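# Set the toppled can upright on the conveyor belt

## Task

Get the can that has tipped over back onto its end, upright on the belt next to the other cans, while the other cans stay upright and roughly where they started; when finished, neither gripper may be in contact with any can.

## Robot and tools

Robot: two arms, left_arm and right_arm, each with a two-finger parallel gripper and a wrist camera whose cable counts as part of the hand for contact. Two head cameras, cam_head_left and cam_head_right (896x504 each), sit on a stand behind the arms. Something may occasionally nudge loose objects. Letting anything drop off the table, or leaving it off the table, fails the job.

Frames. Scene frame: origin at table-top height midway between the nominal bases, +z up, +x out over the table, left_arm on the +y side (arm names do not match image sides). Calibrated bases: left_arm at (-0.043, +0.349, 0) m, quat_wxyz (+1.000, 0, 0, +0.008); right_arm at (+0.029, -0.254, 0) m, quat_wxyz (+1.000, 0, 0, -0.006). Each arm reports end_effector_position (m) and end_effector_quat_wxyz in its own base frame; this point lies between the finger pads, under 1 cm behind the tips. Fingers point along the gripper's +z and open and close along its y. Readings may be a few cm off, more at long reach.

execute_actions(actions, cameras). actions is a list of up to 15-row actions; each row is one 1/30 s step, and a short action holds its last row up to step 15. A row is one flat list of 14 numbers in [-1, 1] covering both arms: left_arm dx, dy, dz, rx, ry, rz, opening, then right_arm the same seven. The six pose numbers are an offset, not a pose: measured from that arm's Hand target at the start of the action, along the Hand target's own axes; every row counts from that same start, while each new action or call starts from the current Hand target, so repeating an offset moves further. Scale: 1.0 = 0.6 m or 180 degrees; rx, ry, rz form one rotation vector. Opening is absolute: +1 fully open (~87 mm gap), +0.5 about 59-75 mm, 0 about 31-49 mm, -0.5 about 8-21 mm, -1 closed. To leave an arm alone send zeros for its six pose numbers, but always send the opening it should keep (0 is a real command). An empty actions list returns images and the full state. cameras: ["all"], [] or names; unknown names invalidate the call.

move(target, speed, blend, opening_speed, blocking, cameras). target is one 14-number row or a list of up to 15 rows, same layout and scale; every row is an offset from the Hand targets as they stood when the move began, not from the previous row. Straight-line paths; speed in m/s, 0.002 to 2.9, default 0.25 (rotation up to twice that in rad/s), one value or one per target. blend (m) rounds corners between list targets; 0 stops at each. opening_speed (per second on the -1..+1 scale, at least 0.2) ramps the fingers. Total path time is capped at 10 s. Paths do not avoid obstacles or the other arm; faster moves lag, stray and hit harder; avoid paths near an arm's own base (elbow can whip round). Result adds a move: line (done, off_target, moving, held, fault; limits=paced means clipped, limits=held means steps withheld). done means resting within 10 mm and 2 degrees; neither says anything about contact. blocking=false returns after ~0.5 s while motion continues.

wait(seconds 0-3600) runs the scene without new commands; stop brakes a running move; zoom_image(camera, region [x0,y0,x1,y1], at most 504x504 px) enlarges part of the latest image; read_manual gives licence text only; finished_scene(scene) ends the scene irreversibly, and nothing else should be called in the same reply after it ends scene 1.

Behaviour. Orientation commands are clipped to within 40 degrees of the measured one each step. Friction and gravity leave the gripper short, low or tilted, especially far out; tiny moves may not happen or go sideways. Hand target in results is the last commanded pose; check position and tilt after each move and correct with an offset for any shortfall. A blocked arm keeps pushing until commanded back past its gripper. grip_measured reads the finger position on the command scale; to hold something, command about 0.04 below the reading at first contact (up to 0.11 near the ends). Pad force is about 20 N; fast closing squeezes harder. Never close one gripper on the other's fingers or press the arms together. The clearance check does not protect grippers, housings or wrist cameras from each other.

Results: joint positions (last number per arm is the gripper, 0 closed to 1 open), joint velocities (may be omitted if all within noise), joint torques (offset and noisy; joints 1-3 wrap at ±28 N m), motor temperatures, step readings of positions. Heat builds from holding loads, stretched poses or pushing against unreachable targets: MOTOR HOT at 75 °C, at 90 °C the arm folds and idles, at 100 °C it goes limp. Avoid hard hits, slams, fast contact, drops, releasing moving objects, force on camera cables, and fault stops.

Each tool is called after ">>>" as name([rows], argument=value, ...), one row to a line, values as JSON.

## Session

>>> execute_actions(actions=[])

Scene clock: 0.00 s.
left_arm: end_effector_position=(+0.3690, -0.1088, +0.1639) grip_measured=+1.000 end_effector_quat_wxyz=(+0.350, -0.078, +0.917, -0.176) | right_arm: end_effector_position=(+0.2452, +0.1740, +0.2542) grip_measured=+1.000 end_effector_quat_wxyz=(+0.312, +0.005, +0.928, +0.204)
Joint positions: left_arm=[-0.178 1.427 1.14 -0.489 0.146 -0.41 1] | right_arm=[0.525 1.187 1.354 -0.973 -0.034 0.55 1]
Joint velocities: within noise
Joint torques (N m): no reading
Motor temperatures (°C): left_arm=[25 35 36 35 24 25 25] | right_arm=[23 27 31 30 25 22 25]
Heat: left arm: 36 °C; right arm: 31 °C.
Hand target: left_arm +0.3716, -0.1092, +0.1719; +0.360, -0.077, +0.912, -0.179 | right_arm +0.2481, +0.1754, +0.2635; +0.327, +0.005, +0.921, +0.212
Tool commands: left_gripper/opening=+1.0 right_gripper/opening=+1.0

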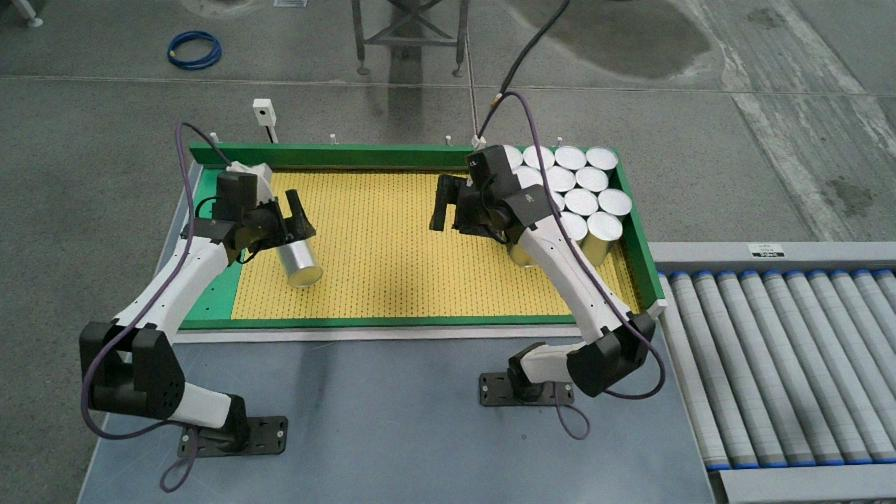

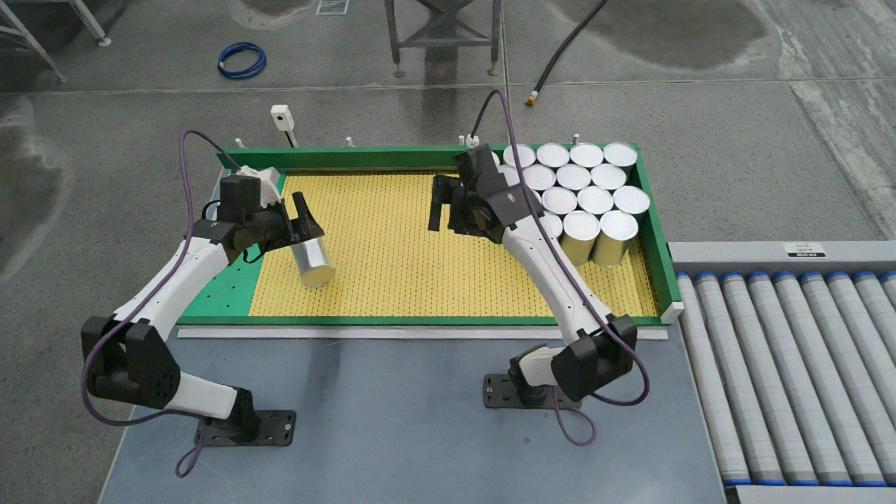

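>>> zoom_image(camera="cam_head_right", region=[240, 170, 380, 300])

>>> zoom_image(camera="cam_head_left", region=[220, 170, 360, 300])

>>> zoom_image(camera="cam_head_right", region=[420, 130, 660, 280])

>>> zoom_image(camera="cam_head_left", region=[420, 130, 660, 280])

Scaled by 3.600.

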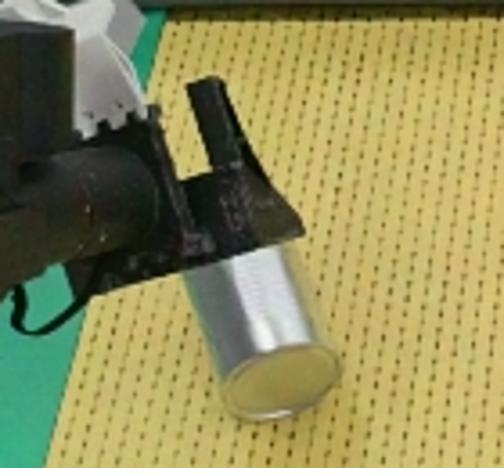

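Scaled by 3.600.

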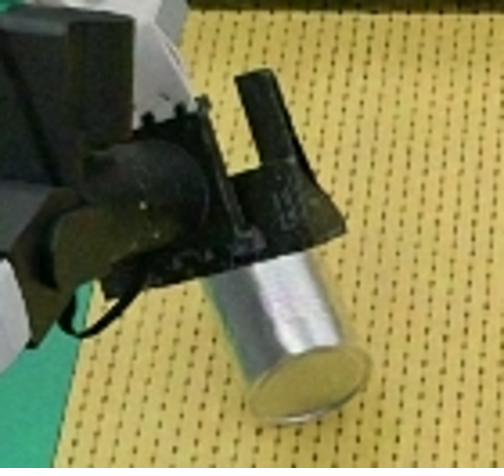

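Scaled by 2.100.

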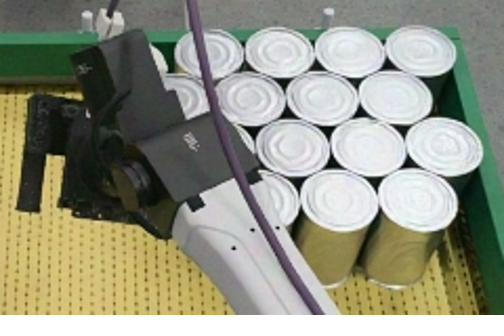

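Scaled by 2.100.

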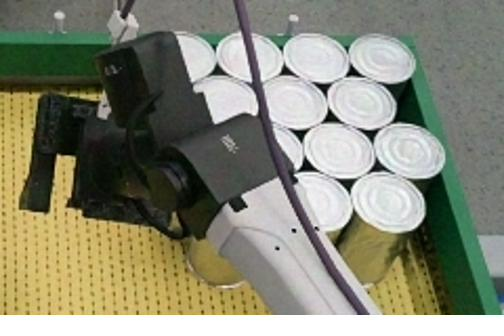

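>>> move(target=[0.0032, 0.0263, 0.0728, -0.1558, 0.1706, -0.0358, 1.0, -0.2152, -0.4955, -0.3260, 0.3068, -0.2574, 0.0318, 1.0], speed=0.25, cameras=["all"])

>>> zoom_image(camera="cam_head_right", region=[270, 210, 360, 300])

>>> zoom_image(camera="cam_head_left", region=[250, 210, 340, 300])

>>> zoom_image(camera="cam_head_right", region=[450, 130, 650, 280])

Scene clock: 37.33 s.
left_arm: end_effector_position=(+0.3963, -0.1047, +0.1327) grip_measured=+1.000 end_effector_quat_wxyz=(+0.064, -0.160, +0.985, +0.010) | right_arm: end_effector_position=(+0.2676, -0.1857, +0.3559) grip_measured=+1.000 end_effector_quat_wxyz=(+0.593, +0.276, +0.722, -0.225)
Joint positions: left_arm=[-0.234 2.182 2.165 -1.443 -0.067 -0.552 1] | right_arm=[-0.485 0.957 1.198 -0.443 0.238 0.051 1]
Joint torques (N m): left_arm=[-0.54 -11.15 9.07 0.67 -0.1 -0.01] | right_arm=[-0.99 -1.25 7.25 2.47 0.07 -0.18]
Motor temperatures (°C): left_arm=[25 38 43 39 24 25 25] | right_arm=[23 28 37 33 25 22 25]
Heat: left arm: 43 °C; right arm: 37 °C.
Hand target: left_arm +0.3999, -0.1071, +0.1350; +0.069, -0.161, +0.984, +0.012 | right_arm +0.2701, -0.1899, +0.3603; +0.600, +0.274, +0.716, -0.231
Off the commanded pose: left_arm 0.005 m, 1 deg | right_arm 0.007 m, 1 deg.
move: done

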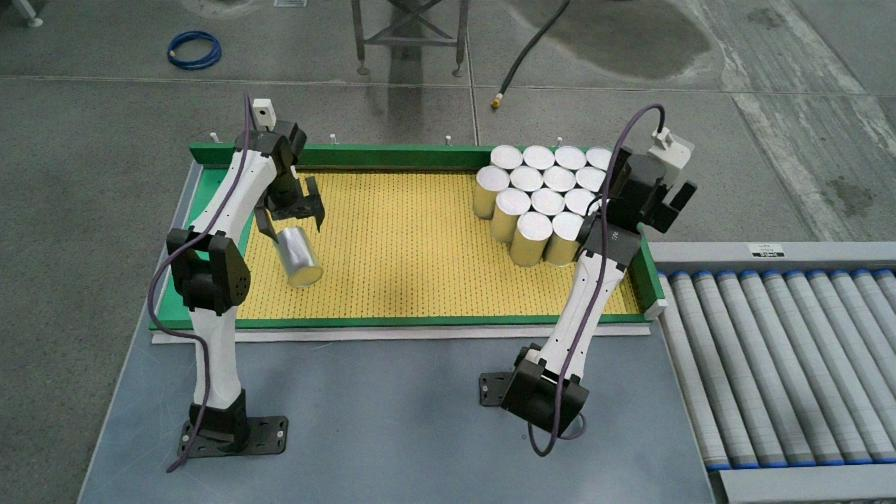

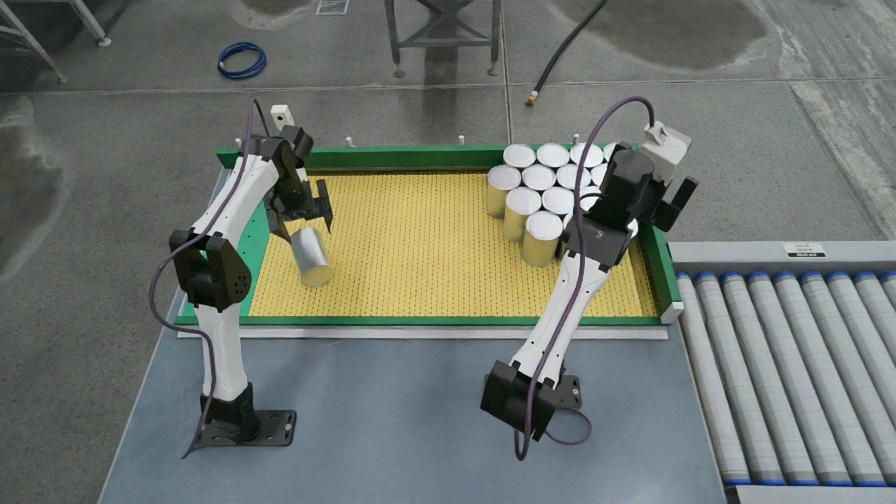

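Scaled by 5.600.

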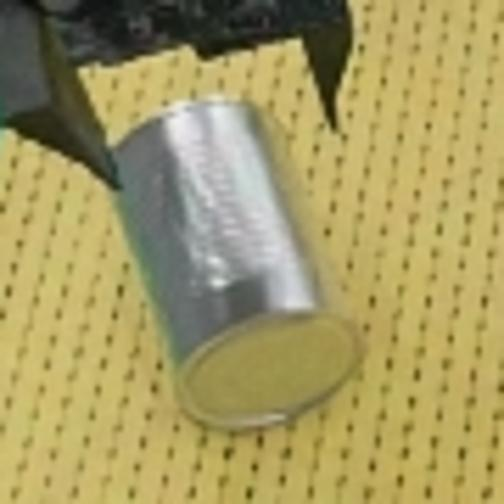

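Scaled by 5.600.

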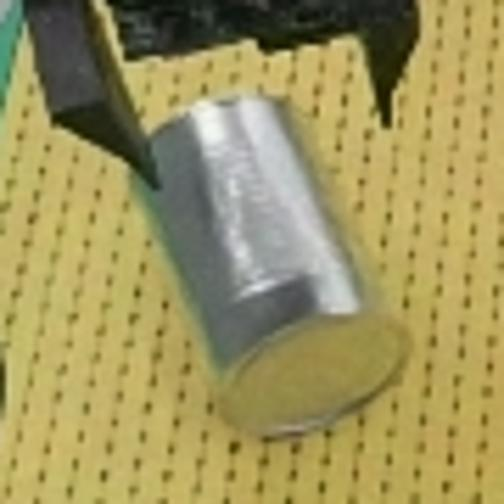

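Scaled by 2.520.

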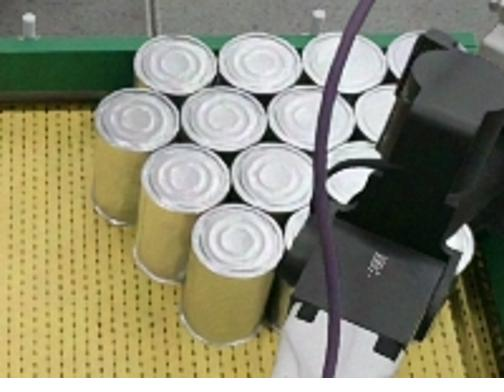

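>>> move([
  [-0.02, 0.015, 0.0028, 0, 0.0222, 0, 1.0, 0,0,0,0,0,0,1.0],
  [-0.0007, 0.015, 0.1397, 0, 0.0222, 0, 1.0, 0,0,0,0,0,0,1.0],
], speed=0.15, blend=[0.01, 0], cameras=["all"])

>>> zoom_image(camera="cam_head_right", region=[270, 200, 360, 300])

>>> zoom_image(camera="cam_head_left", region=[250, 200, 340, 300])

Scene clock: 62.80 s.
left_arm: end_effector_position=(+0.4077, -0.0938, +0.0478) grip_measured=+1.000 end_effector_quat_wxyz=(+0.026, -0.165, +0.986, +0.012) | right_arm: end_effector_position=(+0.2676, -0.1857, +0.3561) grip_measured=+1.000 end_effector_quat_wxyz=(+0.593, +0.276, +0.722, -0.225)
Joint positions: left_arm=[-0.194 2.281 1.985 -1.233 -0.041 -0.524 1] | right_arm=[-0.485 0.957 1.198 -0.442 0.238 0.051 1]
Joint torques (N m): left_arm=[0.02 -15.36 5.12 0.81 0.09 0.13] | right_arm=[-0.99 -1.24 7.24 2.46 0.07 -0.18]
Motor temperatures (°C): left_arm=[25 46 43 36 24 25 25] | right_arm=[23 27 37 39 25 22 25]
Heat: left arm: 46 °C; right arm: 39 °C.
Hand target: left_arm +0.4085, -0.0946, +0.0521; +0.034, -0.162, +0.986, +0.006 | right_arm +0.2701, -0.1899, +0.3603; +0.600, +0.274, +0.715, -0.231
Off the commanded pose: left_arm 0.004 m, 1 deg | right_arm 0.006 m, 1 deg.
move: done

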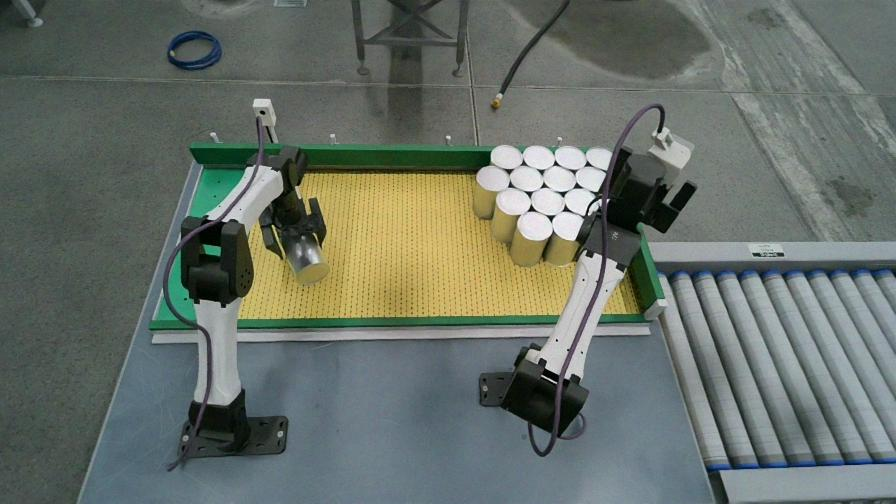

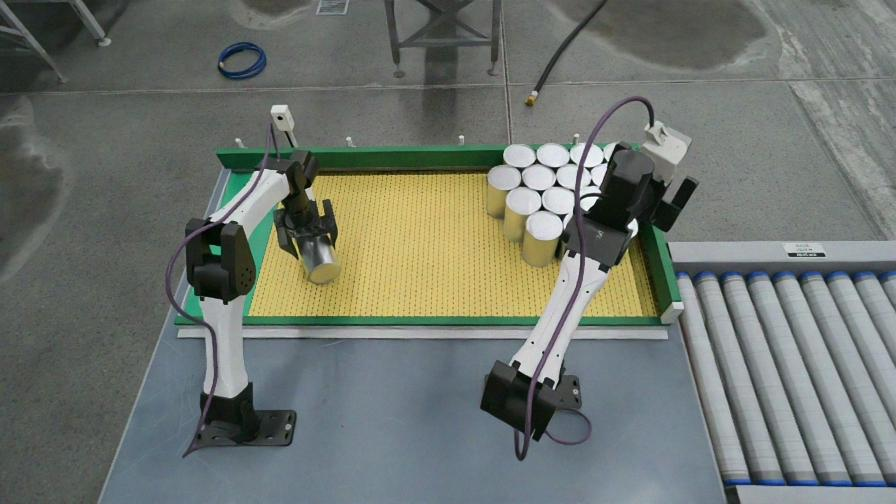

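Scaled by 5.040.

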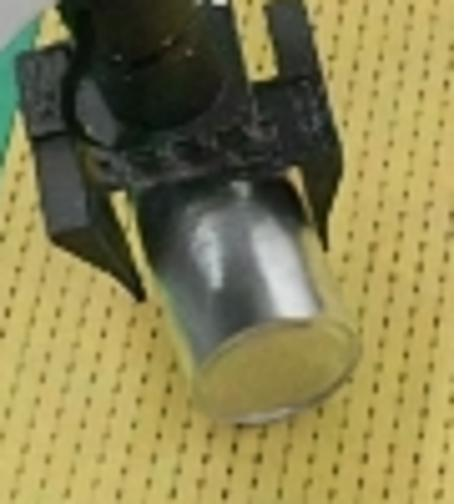

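Scaled by 5.040.

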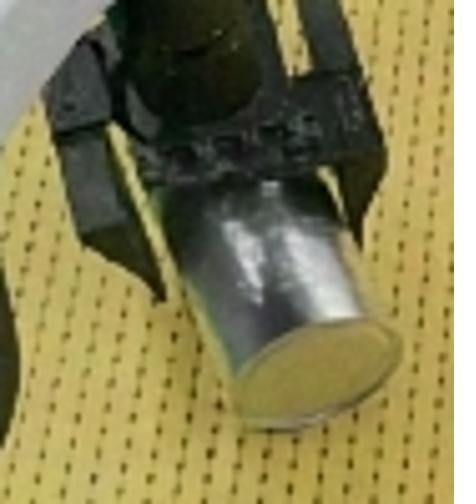

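>>> move(target=[0,0,0,0,0,0,0.39,0,0,0,0,0,0,1.0], opening_speed=0.5)

Scene clock: 67.43 s.
left_arm: end_effector_position=(+0.4079, -0.0939, +0.0478) grip_measured=+0.800 end_effector_quat_wxyz=(+0.027, -0.165, +0.986, +0.012) | right_arm: end_effector_position=(+0.2676, -0.1857, +0.3561) grip_measured=+1.000 end_effector_quat_wxyz=(+0.593, +0.276, +0.722, -0.225)
Joint positions: left_arm=[-0.194 2.281 1.985 -1.233 -0.041 -0.524 0.9] | right_arm=[-0.485 0.957 1.198 -0.442 0.238 0.051 1]
Joint torques (N m): left_arm=[0.02 -15.35 5.14 0.81 0.08 0.13] | right_arm=[-1.02 -1.24 7.25 2.46 0.07 -0.18]
Heat: left arm: 47 °C; right arm: 39 °C.
Hand target: left_arm +0.4085, -0.0946, +0.0521; +0.034, -0.162, +0.986, +0.006 | right_arm +0.2701, -0.1899, +0.3603; +0.600, +0.274, +0.715, -0.231
Off the commanded pose: left_arm 0.004 m, 1 deg | right_arm 0.006 m, 1 deg.
move: done

>>> wait(seconds=0.1, cameras=["all"])

>>> zoom_image(camera="cam_head_right", region=[270, 200, 360, 300])

>>> zoom_image(camera="cam_head_left", region=[250, 200, 340, 300])

Scene clock: 71.63 s.
left_arm: end_effector_position=(+0.4079, -0.0939, +0.0478) grip_measured=+0.800 end_effector_quat_wxyz=(+0.027, -0.165, +0.986, +0.012) | right_arm: end_effector_position=(+0.2676, -0.1857, +0.3561) grip_measured=+1.000 end_effector_quat_wxyz=(+0.593, +0.276, +0.722, -0.225)
Joint positions: left_arm=[-0.194 2.281 1.985 -1.233 -0.041 -0.524 0.9] | right_arm=[-0.485 0.957 1.198 -0.442 0.238 0.051 1]
Joint torques (N m): left_arm=[0.02 -15.35 5.14 0.81 0.08 0.13] | right_arm=[-0.98 -1.24 7.24 2.46 0.08 -0.19]
Heat: left arm: 48 °C; right arm: 40 °C.
Hand target: left_arm +0.4085, -0.0946, +0.0521; +0.034, -0.162, +0.986, +0.006 | right_arm +0.2701, -0.1899, +0.3603; +0.600, +0.274, +0.715, -0.231
Tool commands: left_gripper/opening=+0.39 right_gripper/opening=+1.0
Off the commanded pose: left_arm 0.004 m, 1 deg | right_arm 0.006 m, 1 deg.
wait: 0.10 s; at rest from the start

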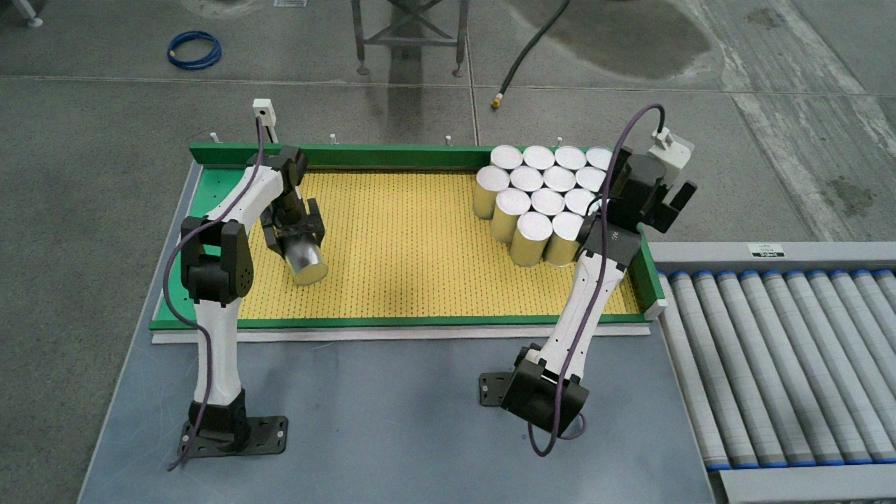

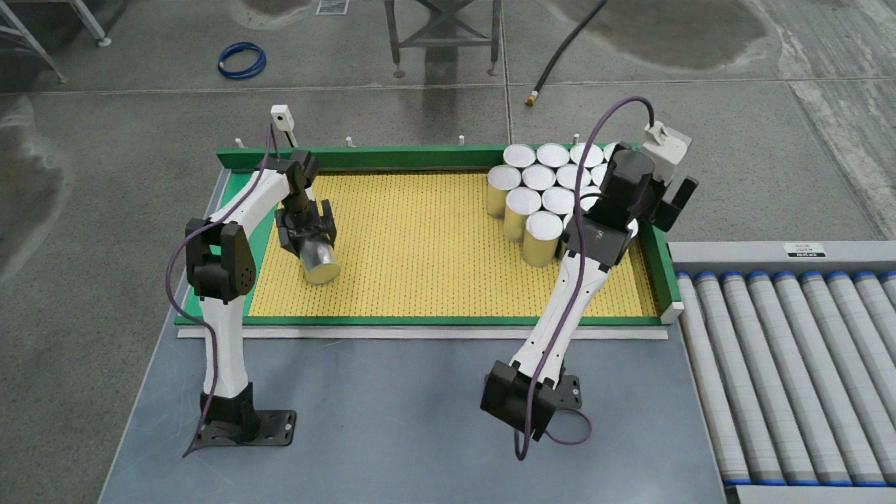

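Scaled by 5.040.

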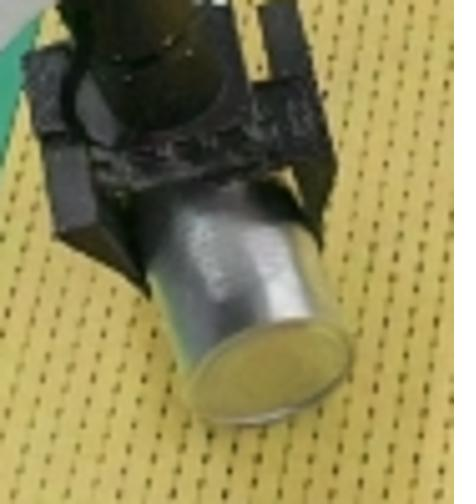

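Scaled by 5.040.

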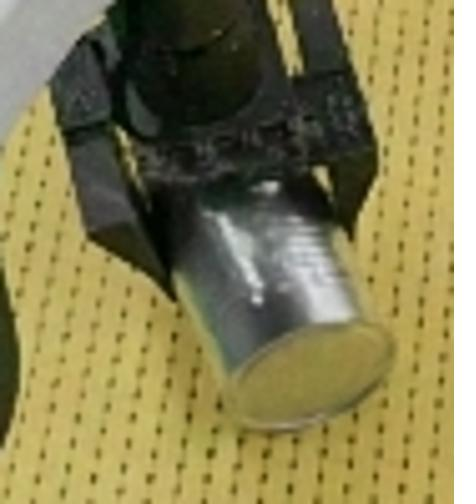

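>>> move([
  [-0.0069,0,-0.0997,0,0,0,0.64,0,0,0,0,0,0,1.0],
  [0.0680,-0.0088,-0.1683,0,0,0.3033,0.64,0,0,0,0,0,0,1.0],
], speed=0.15, blend=[0.02, 0])

Scene clock: 93.43 s.
left_arm: end_effector_position=(+0.3764, -0.1187, +0.1182) grip_measured=+0.747 end_effector_quat_wxyz=(+0.010, +0.302, +0.953, +0.019) | right_arm: end_effector_position=(+0.2676, -0.1857, +0.3561) grip_measured=+1.000 end_effector_quat_wxyz=(+0.593, +0.276, +0.722, -0.225)
Joint positions: left_arm=[-0.35 2.23 2.172 -1.494 -0.038 0.264 0.873] | right_arm=[-0.485 0.957 1.198 -0.442 0.238 0.051 1]
Joint torques (N m): left_arm=[-0.38 -20.68 6.09 0.1 0 0.16] | right_arm=[-1.01 -1.25 7.24 2.46 0.08 -0.19]
Motor temperatures (°C): left_arm=[25 54 41 35 24 25 26] | right_arm=[23 27 37 41 25 22 25]
Heat: left arm: 54 °C; right arm: 41 °C.
Hand target: left_arm +0.3649, -0.1149, +0.1500; +0.028, +0.309, +0.951, +0.021 | right_arm +0.2701, -0.1899, +0.3603; +0.600, +0.274, +0.715, -0.231
Off the commanded pose: left_arm 0.034 m, 2 deg | right_arm 0.006 m, 1 deg.
move: off_target (left_arm)

>>> move(target=[-0.1288, 0.0120, -0.0360, 0.0142, -0.4817, -0.0139, 0.62, 0,0,0,0,0,0,1.0], speed=0.25, cameras=["all"])

>>> zoom_image(camera="cam_head_right", region=[260, 180, 360, 290])

>>> zoom_image(camera="cam_head_left", region=[240, 180, 340, 290])

Scene clock: 107.53 s.
left_arm: end_effector_position=(+0.4140, -0.1504, +0.1286) grip_measured=+0.747 end_effector_quat_wxyz=(+0.598, +0.213, +0.741, -0.217) | right_arm: end_effector_position=(+0.2676, -0.1857, +0.3561) grip_measured=+1.000 end_effector_quat_wxyz=(+0.593, +0.276, +0.722, -0.225)
Joint positions: left_arm=[-0.18 1.568 0.644 0.713 0.439 0.023 0.873] | right_arm=[-0.485 0.957 1.198 -0.442 0.238 0.051 1]
Joint torques (N m): left_arm=[0.1 -8.32 7.71 4.13 0.27 -0.02] | right_arm=[-0.98 -1.25 7.24 2.45 0.07 -0.18]
Motor temperatures (°C): left_arm=[25 59 42 37 24 25 26] | right_arm=[23 27 37 42 25 22 25]
Heat: left arm: 59 °C; right arm: 42 °C.
Hand target: left_arm +0.4301, -0.1551, +0.1751; +0.667, +0.221, +0.678, -0.216 | right_arm +0.2701, -0.1899, +0.3603; +0.600, +0.274, +0.715, -0.231
Off the commanded pose: left_arm 0.049 m, 11 deg | right_arm 0.006 m, 1 deg.
move: off_target (left_arm)

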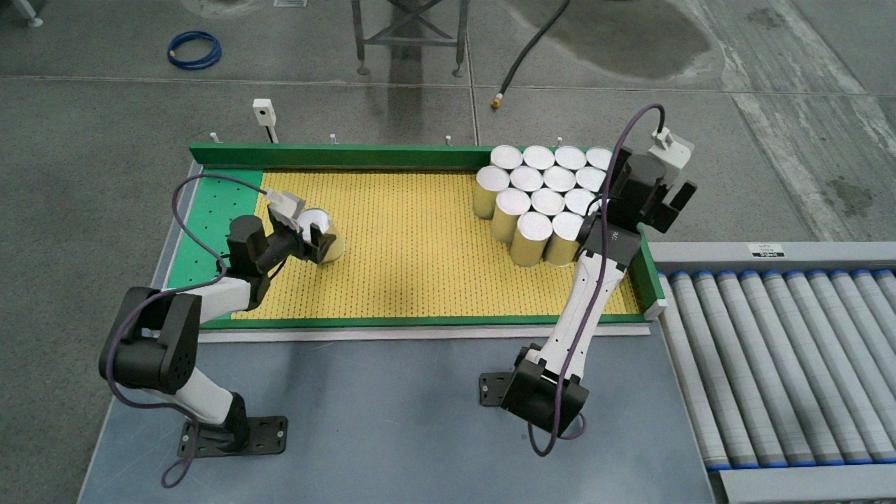

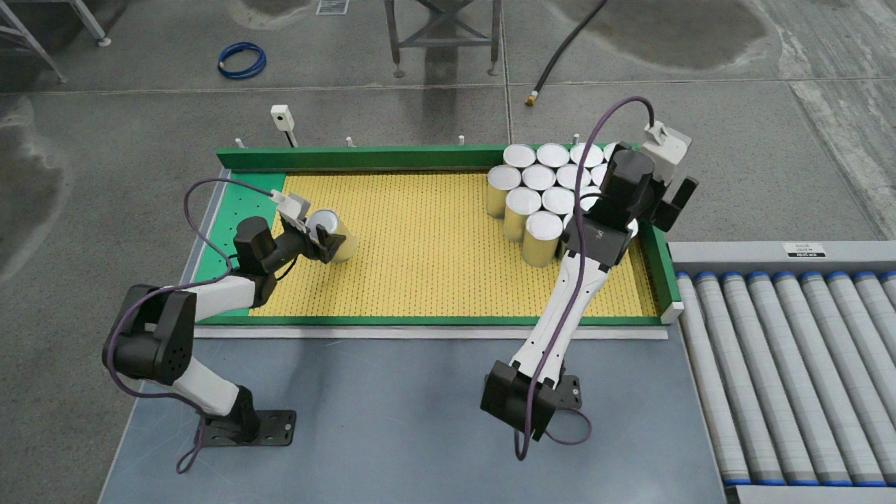

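Scaled by 4.582.

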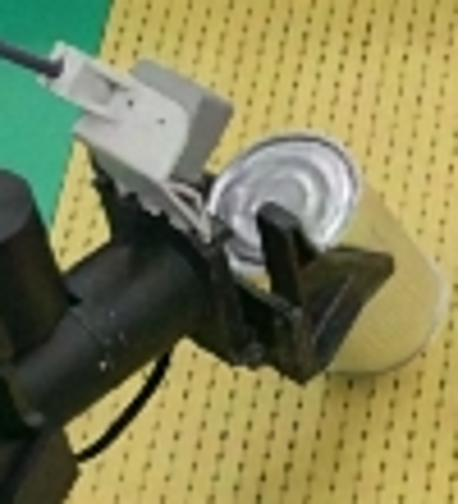

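Scaled by 4.582.

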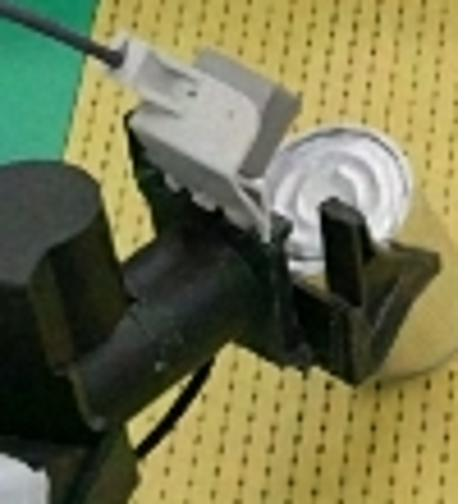

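>>> wait(seconds=45)

Scene clock: 136.53 s.
left_arm: end_effector_position=(+0.4141, -0.1504, +0.1288) grip_measured=+0.747 end_effector_quat_wxyz=(+0.599, +0.213, +0.741, -0.217) | right_arm: end_effector_position=(+0.2676, -0.1857, +0.3561) grip_measured=+1.000 end_effector_quat_wxyz=(+0.593, +0.276, +0.722, -0.225)
Joint positions: left_arm=[-0.18 1.568 0.644 0.713 0.439 0.023 0.873] | right_arm=[-0.485 0.957 1.198 -0.442 0.238 0.051 1]
Joint torques (N m): left_arm=[0.12 -8.32 7.69 4.13 0.27 0] | right_arm=[-1.02 -1.25 7.24 2.45 0.07 -0.19]
Motor temperatures (°C): left_arm=[25 50 42 53 24 25 26] | right_arm=[23 27 38 43 25 22 25]
Heat: left arm: 53 °C; right arm: 43 °C.
Hand target: left_arm +0.4301, -0.1551, +0.1751; +0.667, +0.221, +0.678, -0.216 | right_arm +0.2701, -0.1899, +0.3603; +0.600, +0.274, +0.716, -0.231
Tool commands: left_gripper/opening=+0.62 right_gripper/opening=+1.0
Off the commanded pose: left_arm 0.049 m, 11 deg | right_arm 0.006 m, 1 deg.
wait: 10.00 of 45 s (the remaining seconds did not pass); at rest from the start

>>> move(target=[-0.0637, -0.4935, 0.3205, 0.0772, 0.0718, 0.0102, 0.62, 0,0,0,0,0,0,1.0], speed=0.2, cameras=["all"])

>>> zoom_image(camera="cam_head_right", region=[430, 170, 570, 280])

>>> zoom_image(camera="cam_head_left", region=[410, 170, 550, 280])

Scene clock: 141.97 s.
left_arm: end_effector_position=(+0.3870, -0.4828, +0.1366) grip_measured=+0.747 end_effector_quat_wxyz=(+0.478, +0.366, +0.767, -0.224) | right_arm: end_effector_position=(+0.2676, -0.1857, +0.3561) grip_measured=+1.000 end_effector_quat_wxyz=(+0.593, +0.276, +0.722, -0.225)
Joint positions: left_arm=[-0.899 2.157 1.722 -0.024 -0.014 0 0.873] | right_arm=[-0.485 0.957 1.198 -0.442 0.238 0.051 1]
Joint torques (N m): left_arm=[0.35 -16.99 13.29 3.71 -0.02 0.02] | right_arm=[-1.02 -1.22 7.25 2.46 0.06 -0.18]
Heat: left arm: 54 °C; right arm: 44 °C.
Hand target: left_arm +0.4123, -0.5080, +0.2097; +0.558, +0.333, +0.714, -0.260 | right_arm +0.2701, -0.1899, +0.3603; +0.600, +0.274, +0.716, -0.231
Off the commanded pose: left_arm 0.081 m, 12 deg | right_arm 0.006 m, 1 deg.
move: off_target (left_arm)

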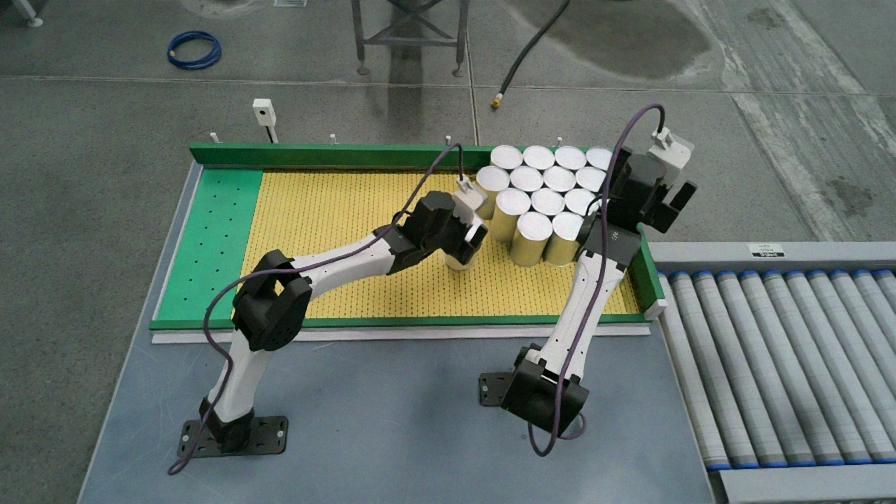

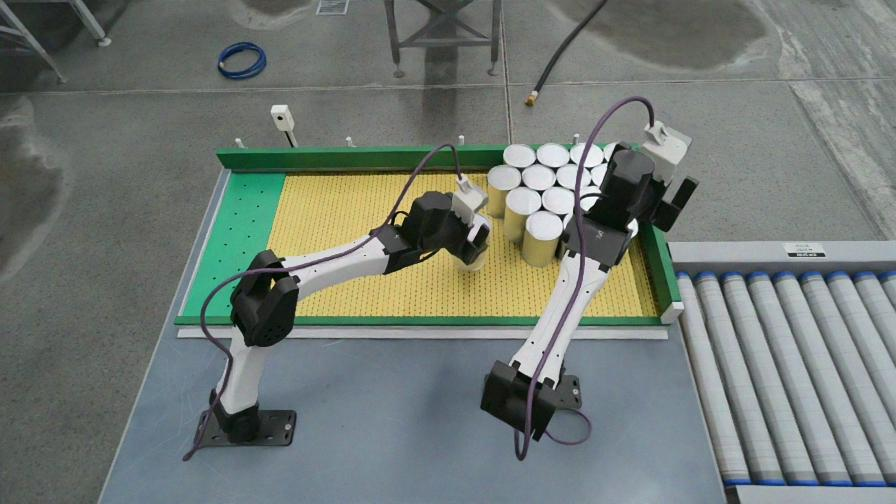

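Scaled by 3.600.

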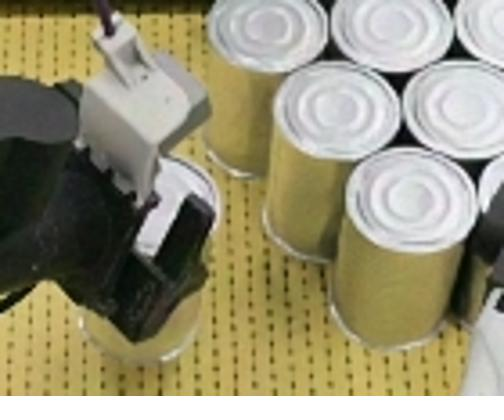

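Scaled by 3.600.

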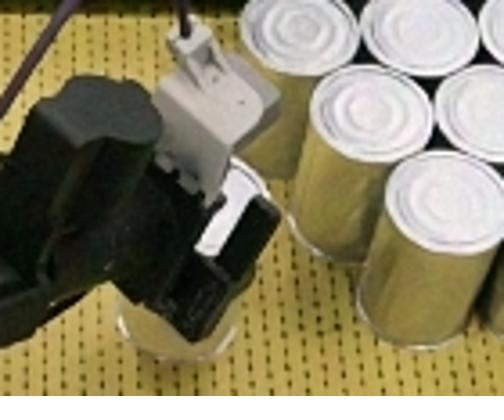

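>>> move(target=[0.0252, -0.0108, 0.1058, 0, -0.0222, 0, 0.62, 0,0,0,0,0,0,1.0], speed=0.12, cameras=["all"])

>>> zoom_image(camera="cam_head_right", region=[430, 170, 570, 280])

>>> zoom_image(camera="cam_head_left", region=[420, 170, 560, 280])

Scene clock: 153.73 s.
left_arm: end_effector_position=(+0.4213, -0.5237, +0.1036) grip_measured=+0.747 end_effector_quat_wxyz=(+0.503, +0.356, +0.753, -0.233) | right_arm: end_effector_position=(+0.2676, -0.1857, +0.3561) grip_measured=+1.000 end_effector_quat_wxyz=(+0.593, +0.276, +0.722, -0.225)
Joint positions: left_arm=[-0.899 2.386 1.922 0.068 -0.022 -0.001 0.873] | right_arm=[-0.485 0.957 1.198 -0.442 0.238 0.051 1]
Joint torques (N m): left_arm=[-0.44 -17.96 14.12 3.82 -0.04 0.02] | right_arm=[-1.05 -1.25 7.25 2.45 0.07 -0.19]
Motor temperatures (°C): left_arm=[25 55 46 55 24 25 27] | right_arm=[23 27 38 44 25 22 25]
Heat: left arm: 55 °C; right arm: 44 °C.
Hand target: left_arm +0.4446, -0.5565, +0.1795; +0.583, +0.324, +0.694, -0.271 | right_arm +0.2701, -0.1899, +0.3603; +0.600, +0.274, +0.716, -0.231
Off the commanded pose: left_arm 0.086 m, 13 deg | right_arm 0.006 m, 1 deg.
move: off_target (left_arm)

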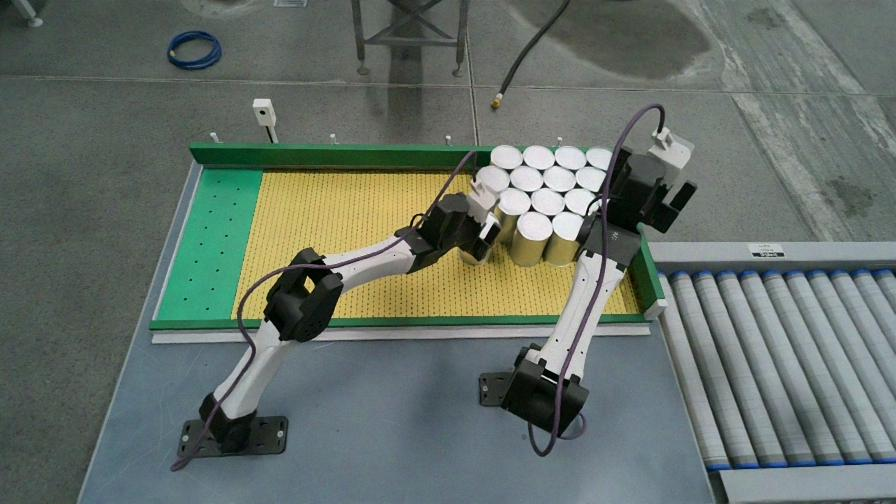

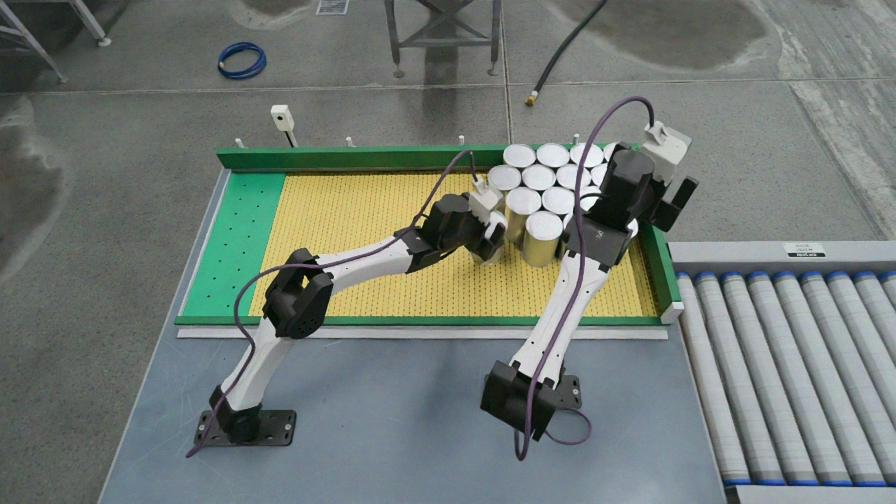

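Scaled by 3.600.

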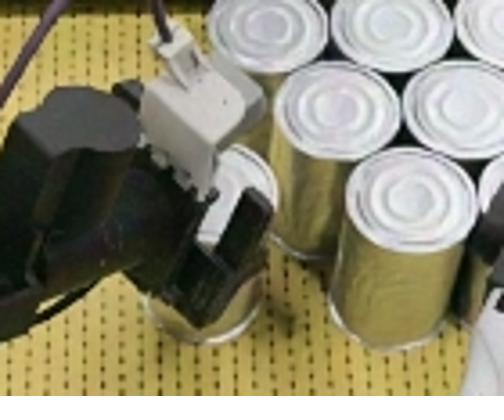

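Scaled by 3.600.

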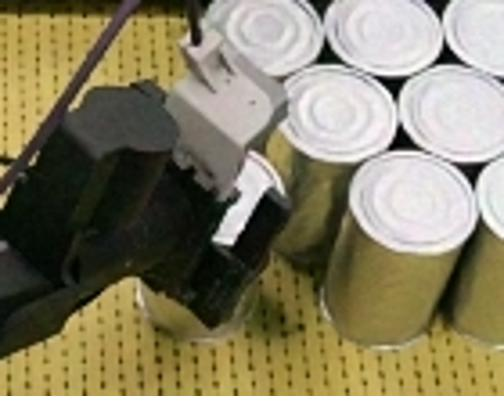

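>>> move(target=[0.0333, 0, -0.006, 0, -0.008, 0, 0.62, 0,0,0,0,0,0,1.0], speed=0.06)

Scene clock: 158.23 s.
left_arm: end_effector_position=(+0.4254, -0.5285, +0.1037) grip_measured=+0.747 end_effector_quat_wxyz=(+0.521, +0.349, +0.741, -0.241) | right_arm: end_effector_position=(+0.2676, -0.1857, +0.3561) grip_measured=+1.000 end_effector_quat_wxyz=(+0.593, +0.276, +0.722, -0.225)
Joint positions: left_arm=[-0.899 2.397 1.899 0.151 -0.023 -0.001 0.873] | right_arm=[-0.485 0.957 1.198 -0.442 0.238 0.051 1]
Joint torques (N m): left_arm=[-0.47 -18.17 9.03 4.14 -0.03 0.03] | right_arm=[-1.01 -1.24 7.24 2.47 0.07 -0.18]
Motor temperatures (°C): left_arm=[25 58 48 56 24 25 27] | right_arm=[23 27 38 44 25 22 25]
Heat: left arm: 58 °C; right arm: 44 °C.
Hand target: left_arm +0.4402, -0.5511, +0.1605; +0.592, +0.320, +0.687, -0.275 | right_arm +0.2701, -0.1899, +0.3603; +0.600, +0.274, +0.716, -0.231
Off the commanded pose: left_arm 0.063 m, 11 deg | right_arm 0.006 m, 1 deg.
move: off_target (left_arm)

>>> move(target=[0.0327, 0, -0.0072, 0, 0.011, 0, 0.62, 0,0,0,0,0,0,1.0], speed=0.06, cameras=["all"])

>>> zoom_image(camera="cam_head_right", region=[430, 170, 570, 280])

Scene clock: 162.37 s.
left_arm: end_effector_position=(+0.4257, -0.5291, +0.1026) grip_measured=+0.747 end_effector_quat_wxyz=(+0.527, +0.346, +0.737, -0.245) | right_arm: end_effector_position=(+0.2676, -0.1857, +0.3561) grip_measured=+1.000 end_effector_quat_wxyz=(+0.593, +0.276, +0.722, -0.225)
Joint positions: left_arm=[-0.899 2.397 1.88 0.186 -0.023 -0.004 0.873] | right_arm=[-0.485 0.957 1.198 -0.442 0.238 0.051 1]
Joint torques (N m): left_arm=[-0.5 -16.9 8.24 3.84 -0.03 0.04] | right_arm=[-0.99 -1.22 7.23 2.45 0.07 -0.19]
Motor temperatures (°C): left_arm=[25 60 49 58 24 25 27] | right_arm=[23 27 38 44 25 22 25]
Heat: left arm: 60 °C; right arm: 44 °C.
Hand target: left_arm +0.4355, -0.5456, +0.1418; +0.580, +0.325, +0.697, -0.270 | right_arm +0.2701, -0.1899, +0.3603; +0.600, +0.274, +0.716, -0.231
Off the commanded pose: left_arm 0.044 m, 8 deg | right_arm 0.006 m, 1 deg.
move: off_target (left_arm)

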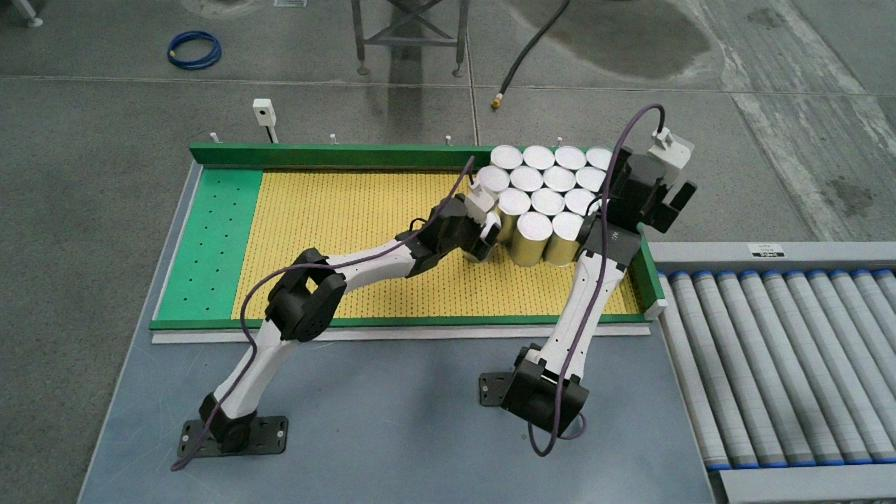

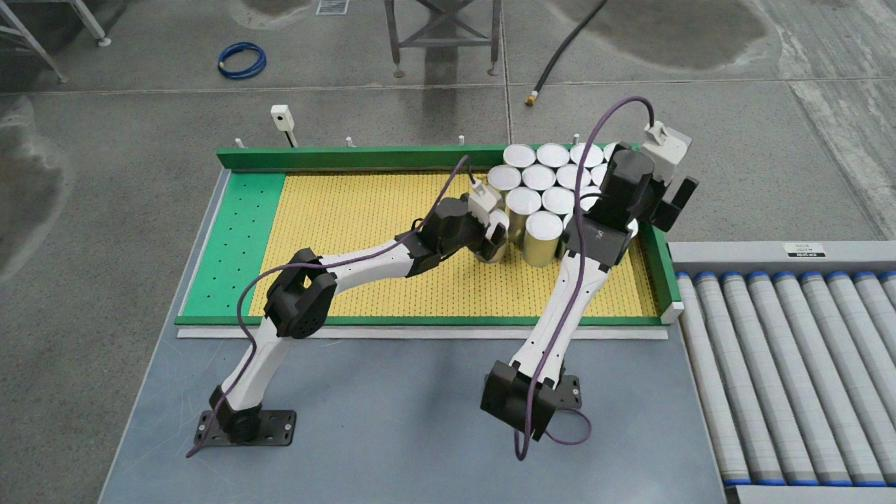

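Scaled by 3.600.

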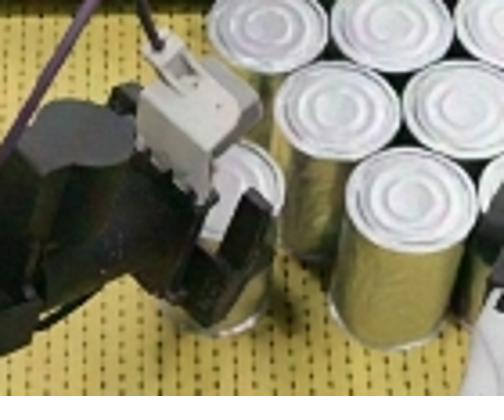

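>>> move(target=[0.0410, 0, 0.0076, 0, 0, 0, 0.62, 0,0,0,0,0,0,1.0], speed=0.06)

Scene clock: 167.77 s.
left_arm: end_effector_position=(+0.4316, -0.5366, +0.1011) grip_measured=+0.750 end_effector_quat_wxyz=(+0.552, +0.334, +0.719, -0.259) | right_arm: end_effector_position=(+0.2676, -0.1857, +0.3561) grip_measured=+1.000 end_effector_quat_wxyz=(+0.593, +0.276, +0.722, -0.225)
Joint positions: left_arm=[-0.899 2.427 1.859 0.309 -0.024 -0.01 0.875] | right_arm=[-0.485 0.957 1.198 -0.442 0.238 0.051 1]
Joint torques (N m): left_arm=[-0.49 -15.13 7.94 3.28 -0.03 0.11] | right_arm=[-0.99 -1.26 7.24 2.47 0.07 -0.18]
Motor temperatures (°C): left_arm=[25 62 49 61 24 25 27] | right_arm=[23 27 38 45 25 22 25]
Heat: left arm: 62 °C; right arm: 45 °C.
Hand target: left_arm +0.4356, -0.5456, +0.1169; +0.580, +0.325, +0.697, -0.270 | right_arm +0.2701, -0.1899, +0.3603; +0.600, +0.274, +0.716, -0.231
Off the commanded pose: left_arm 0.018 m, 4 deg | right_arm 0.006 m, 1 deg.
move: off_target (left_arm)

>>> zoom_image(camera="cam_head_right", region=[450, 190, 560, 280])

>>> wait(seconds=0.1, cameras=["all"])

>>> zoom_image(camera="cam_head_right", region=[460, 190, 560, 280])

>>> zoom_image(camera="cam_head_left", region=[450, 190, 550, 280])

Scaled by 4.582.
This view is cut from an older image: the scene may have changed since it was taken.

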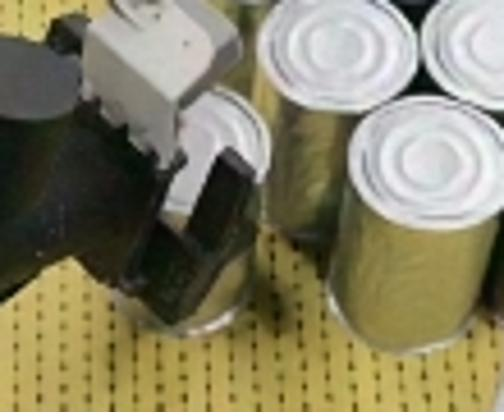

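Scene clock: 170.83 s.
left_arm: end_effector_position=(+0.4316, -0.5366, +0.1011) grip_measured=+0.750 end_effector_quat_wxyz=(+0.552, +0.334, +0.719, -0.259) | right_arm: end_effector_position=(+0.2676, -0.1857, +0.3561) grip_measured=+1.000 end_effector_quat_wxyz=(+0.593, +0.276, +0.722, -0.225)
Joint positions: left_arm=[-0.899 2.427 1.859 0.309 -0.024 -0.01 0.875] | right_arm=[-0.485 0.957 1.198 -0.442 0.238 0.051 1]
Joint torques (N m): left_arm=[-0.5 -15.16 7.97 3.28 -0.03 0.11] | right_arm=[-1.02 -1.24 7.23 2.46 0.06 -0.18]
Motor temperatures (°C): left_arm=[25 62 49 60 24 25 27] | right_arm=[23 27 38 45 25 22 25]
Heat: left arm: 62 °C; right arm: 45 °C.
Hand target: left_arm +0.4356, -0.5456, +0.1169; +0.580, +0.325, +0.697, -0.270 | right_arm +0.2701, -0.1899, +0.3603; +0.600, +0.274, +0.716, -0.231
Tool commands: left_gripper/opening=+0.62 right_gripper/opening=+1.0
Off the commanded pose: left_arm 0.018 m, 4 deg | right_arm 0.006 m, 1 deg.
wait: 0.10 s; at rest from the start

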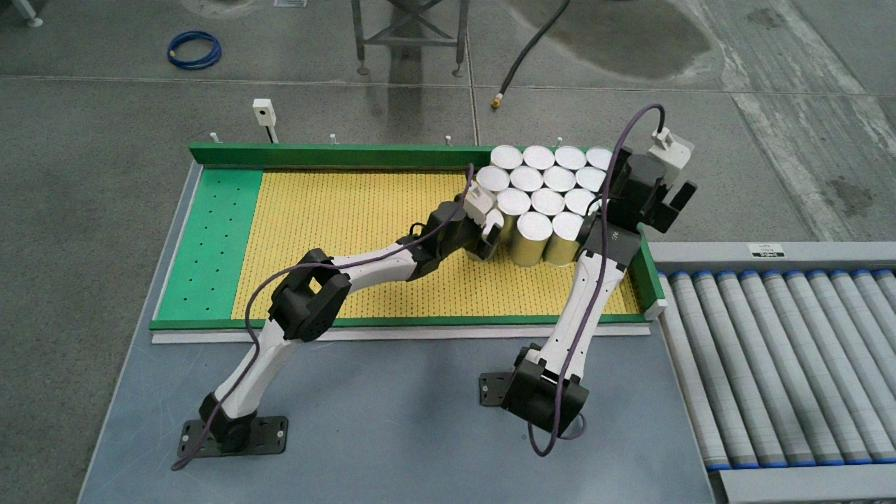

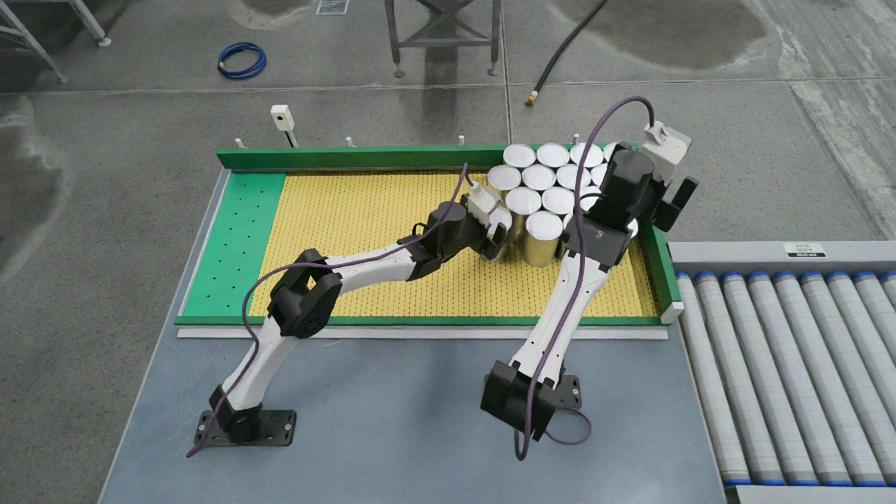

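Scaled by 5.040.

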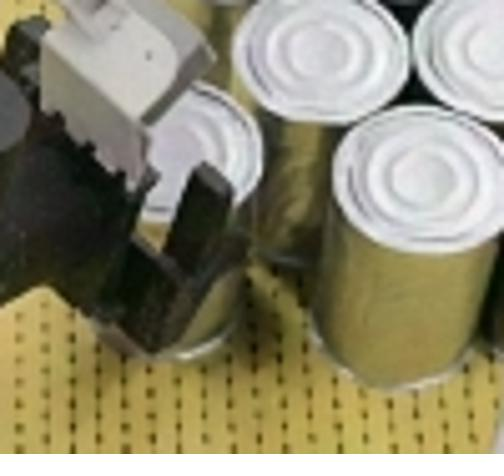

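Scaled by 5.040.

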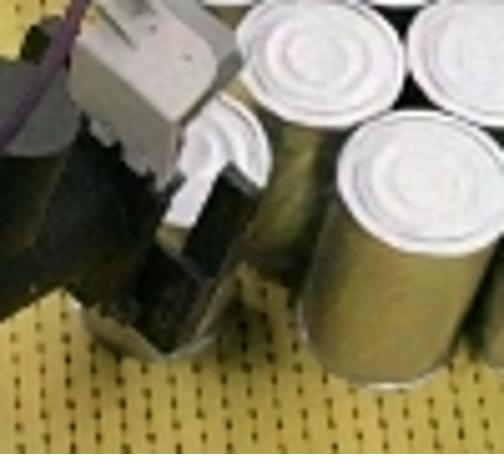

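>>> zoom_image(camera="cam_head_right", region=[475, 200, 545, 275])

>>> zoom_image(camera="cam_head_left", region=[460, 200, 530, 275])

Scaled by 6.720.

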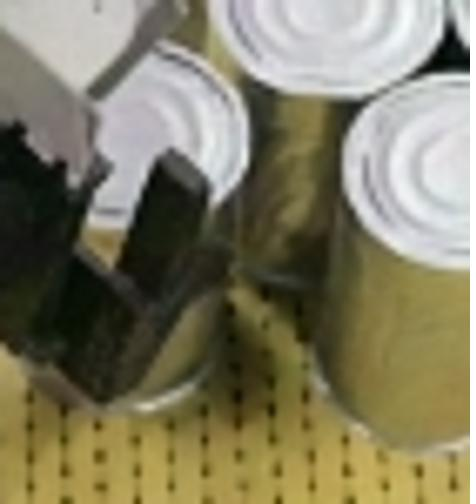

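Scaled by 6.720.

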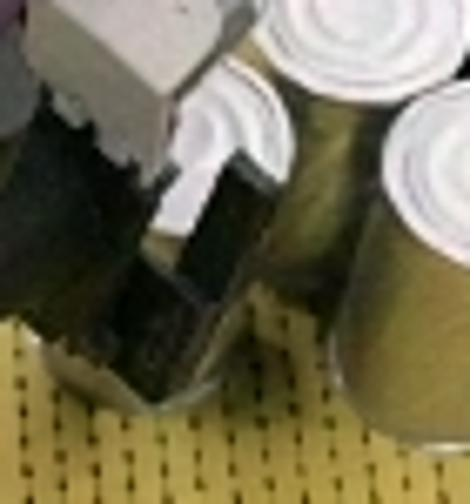

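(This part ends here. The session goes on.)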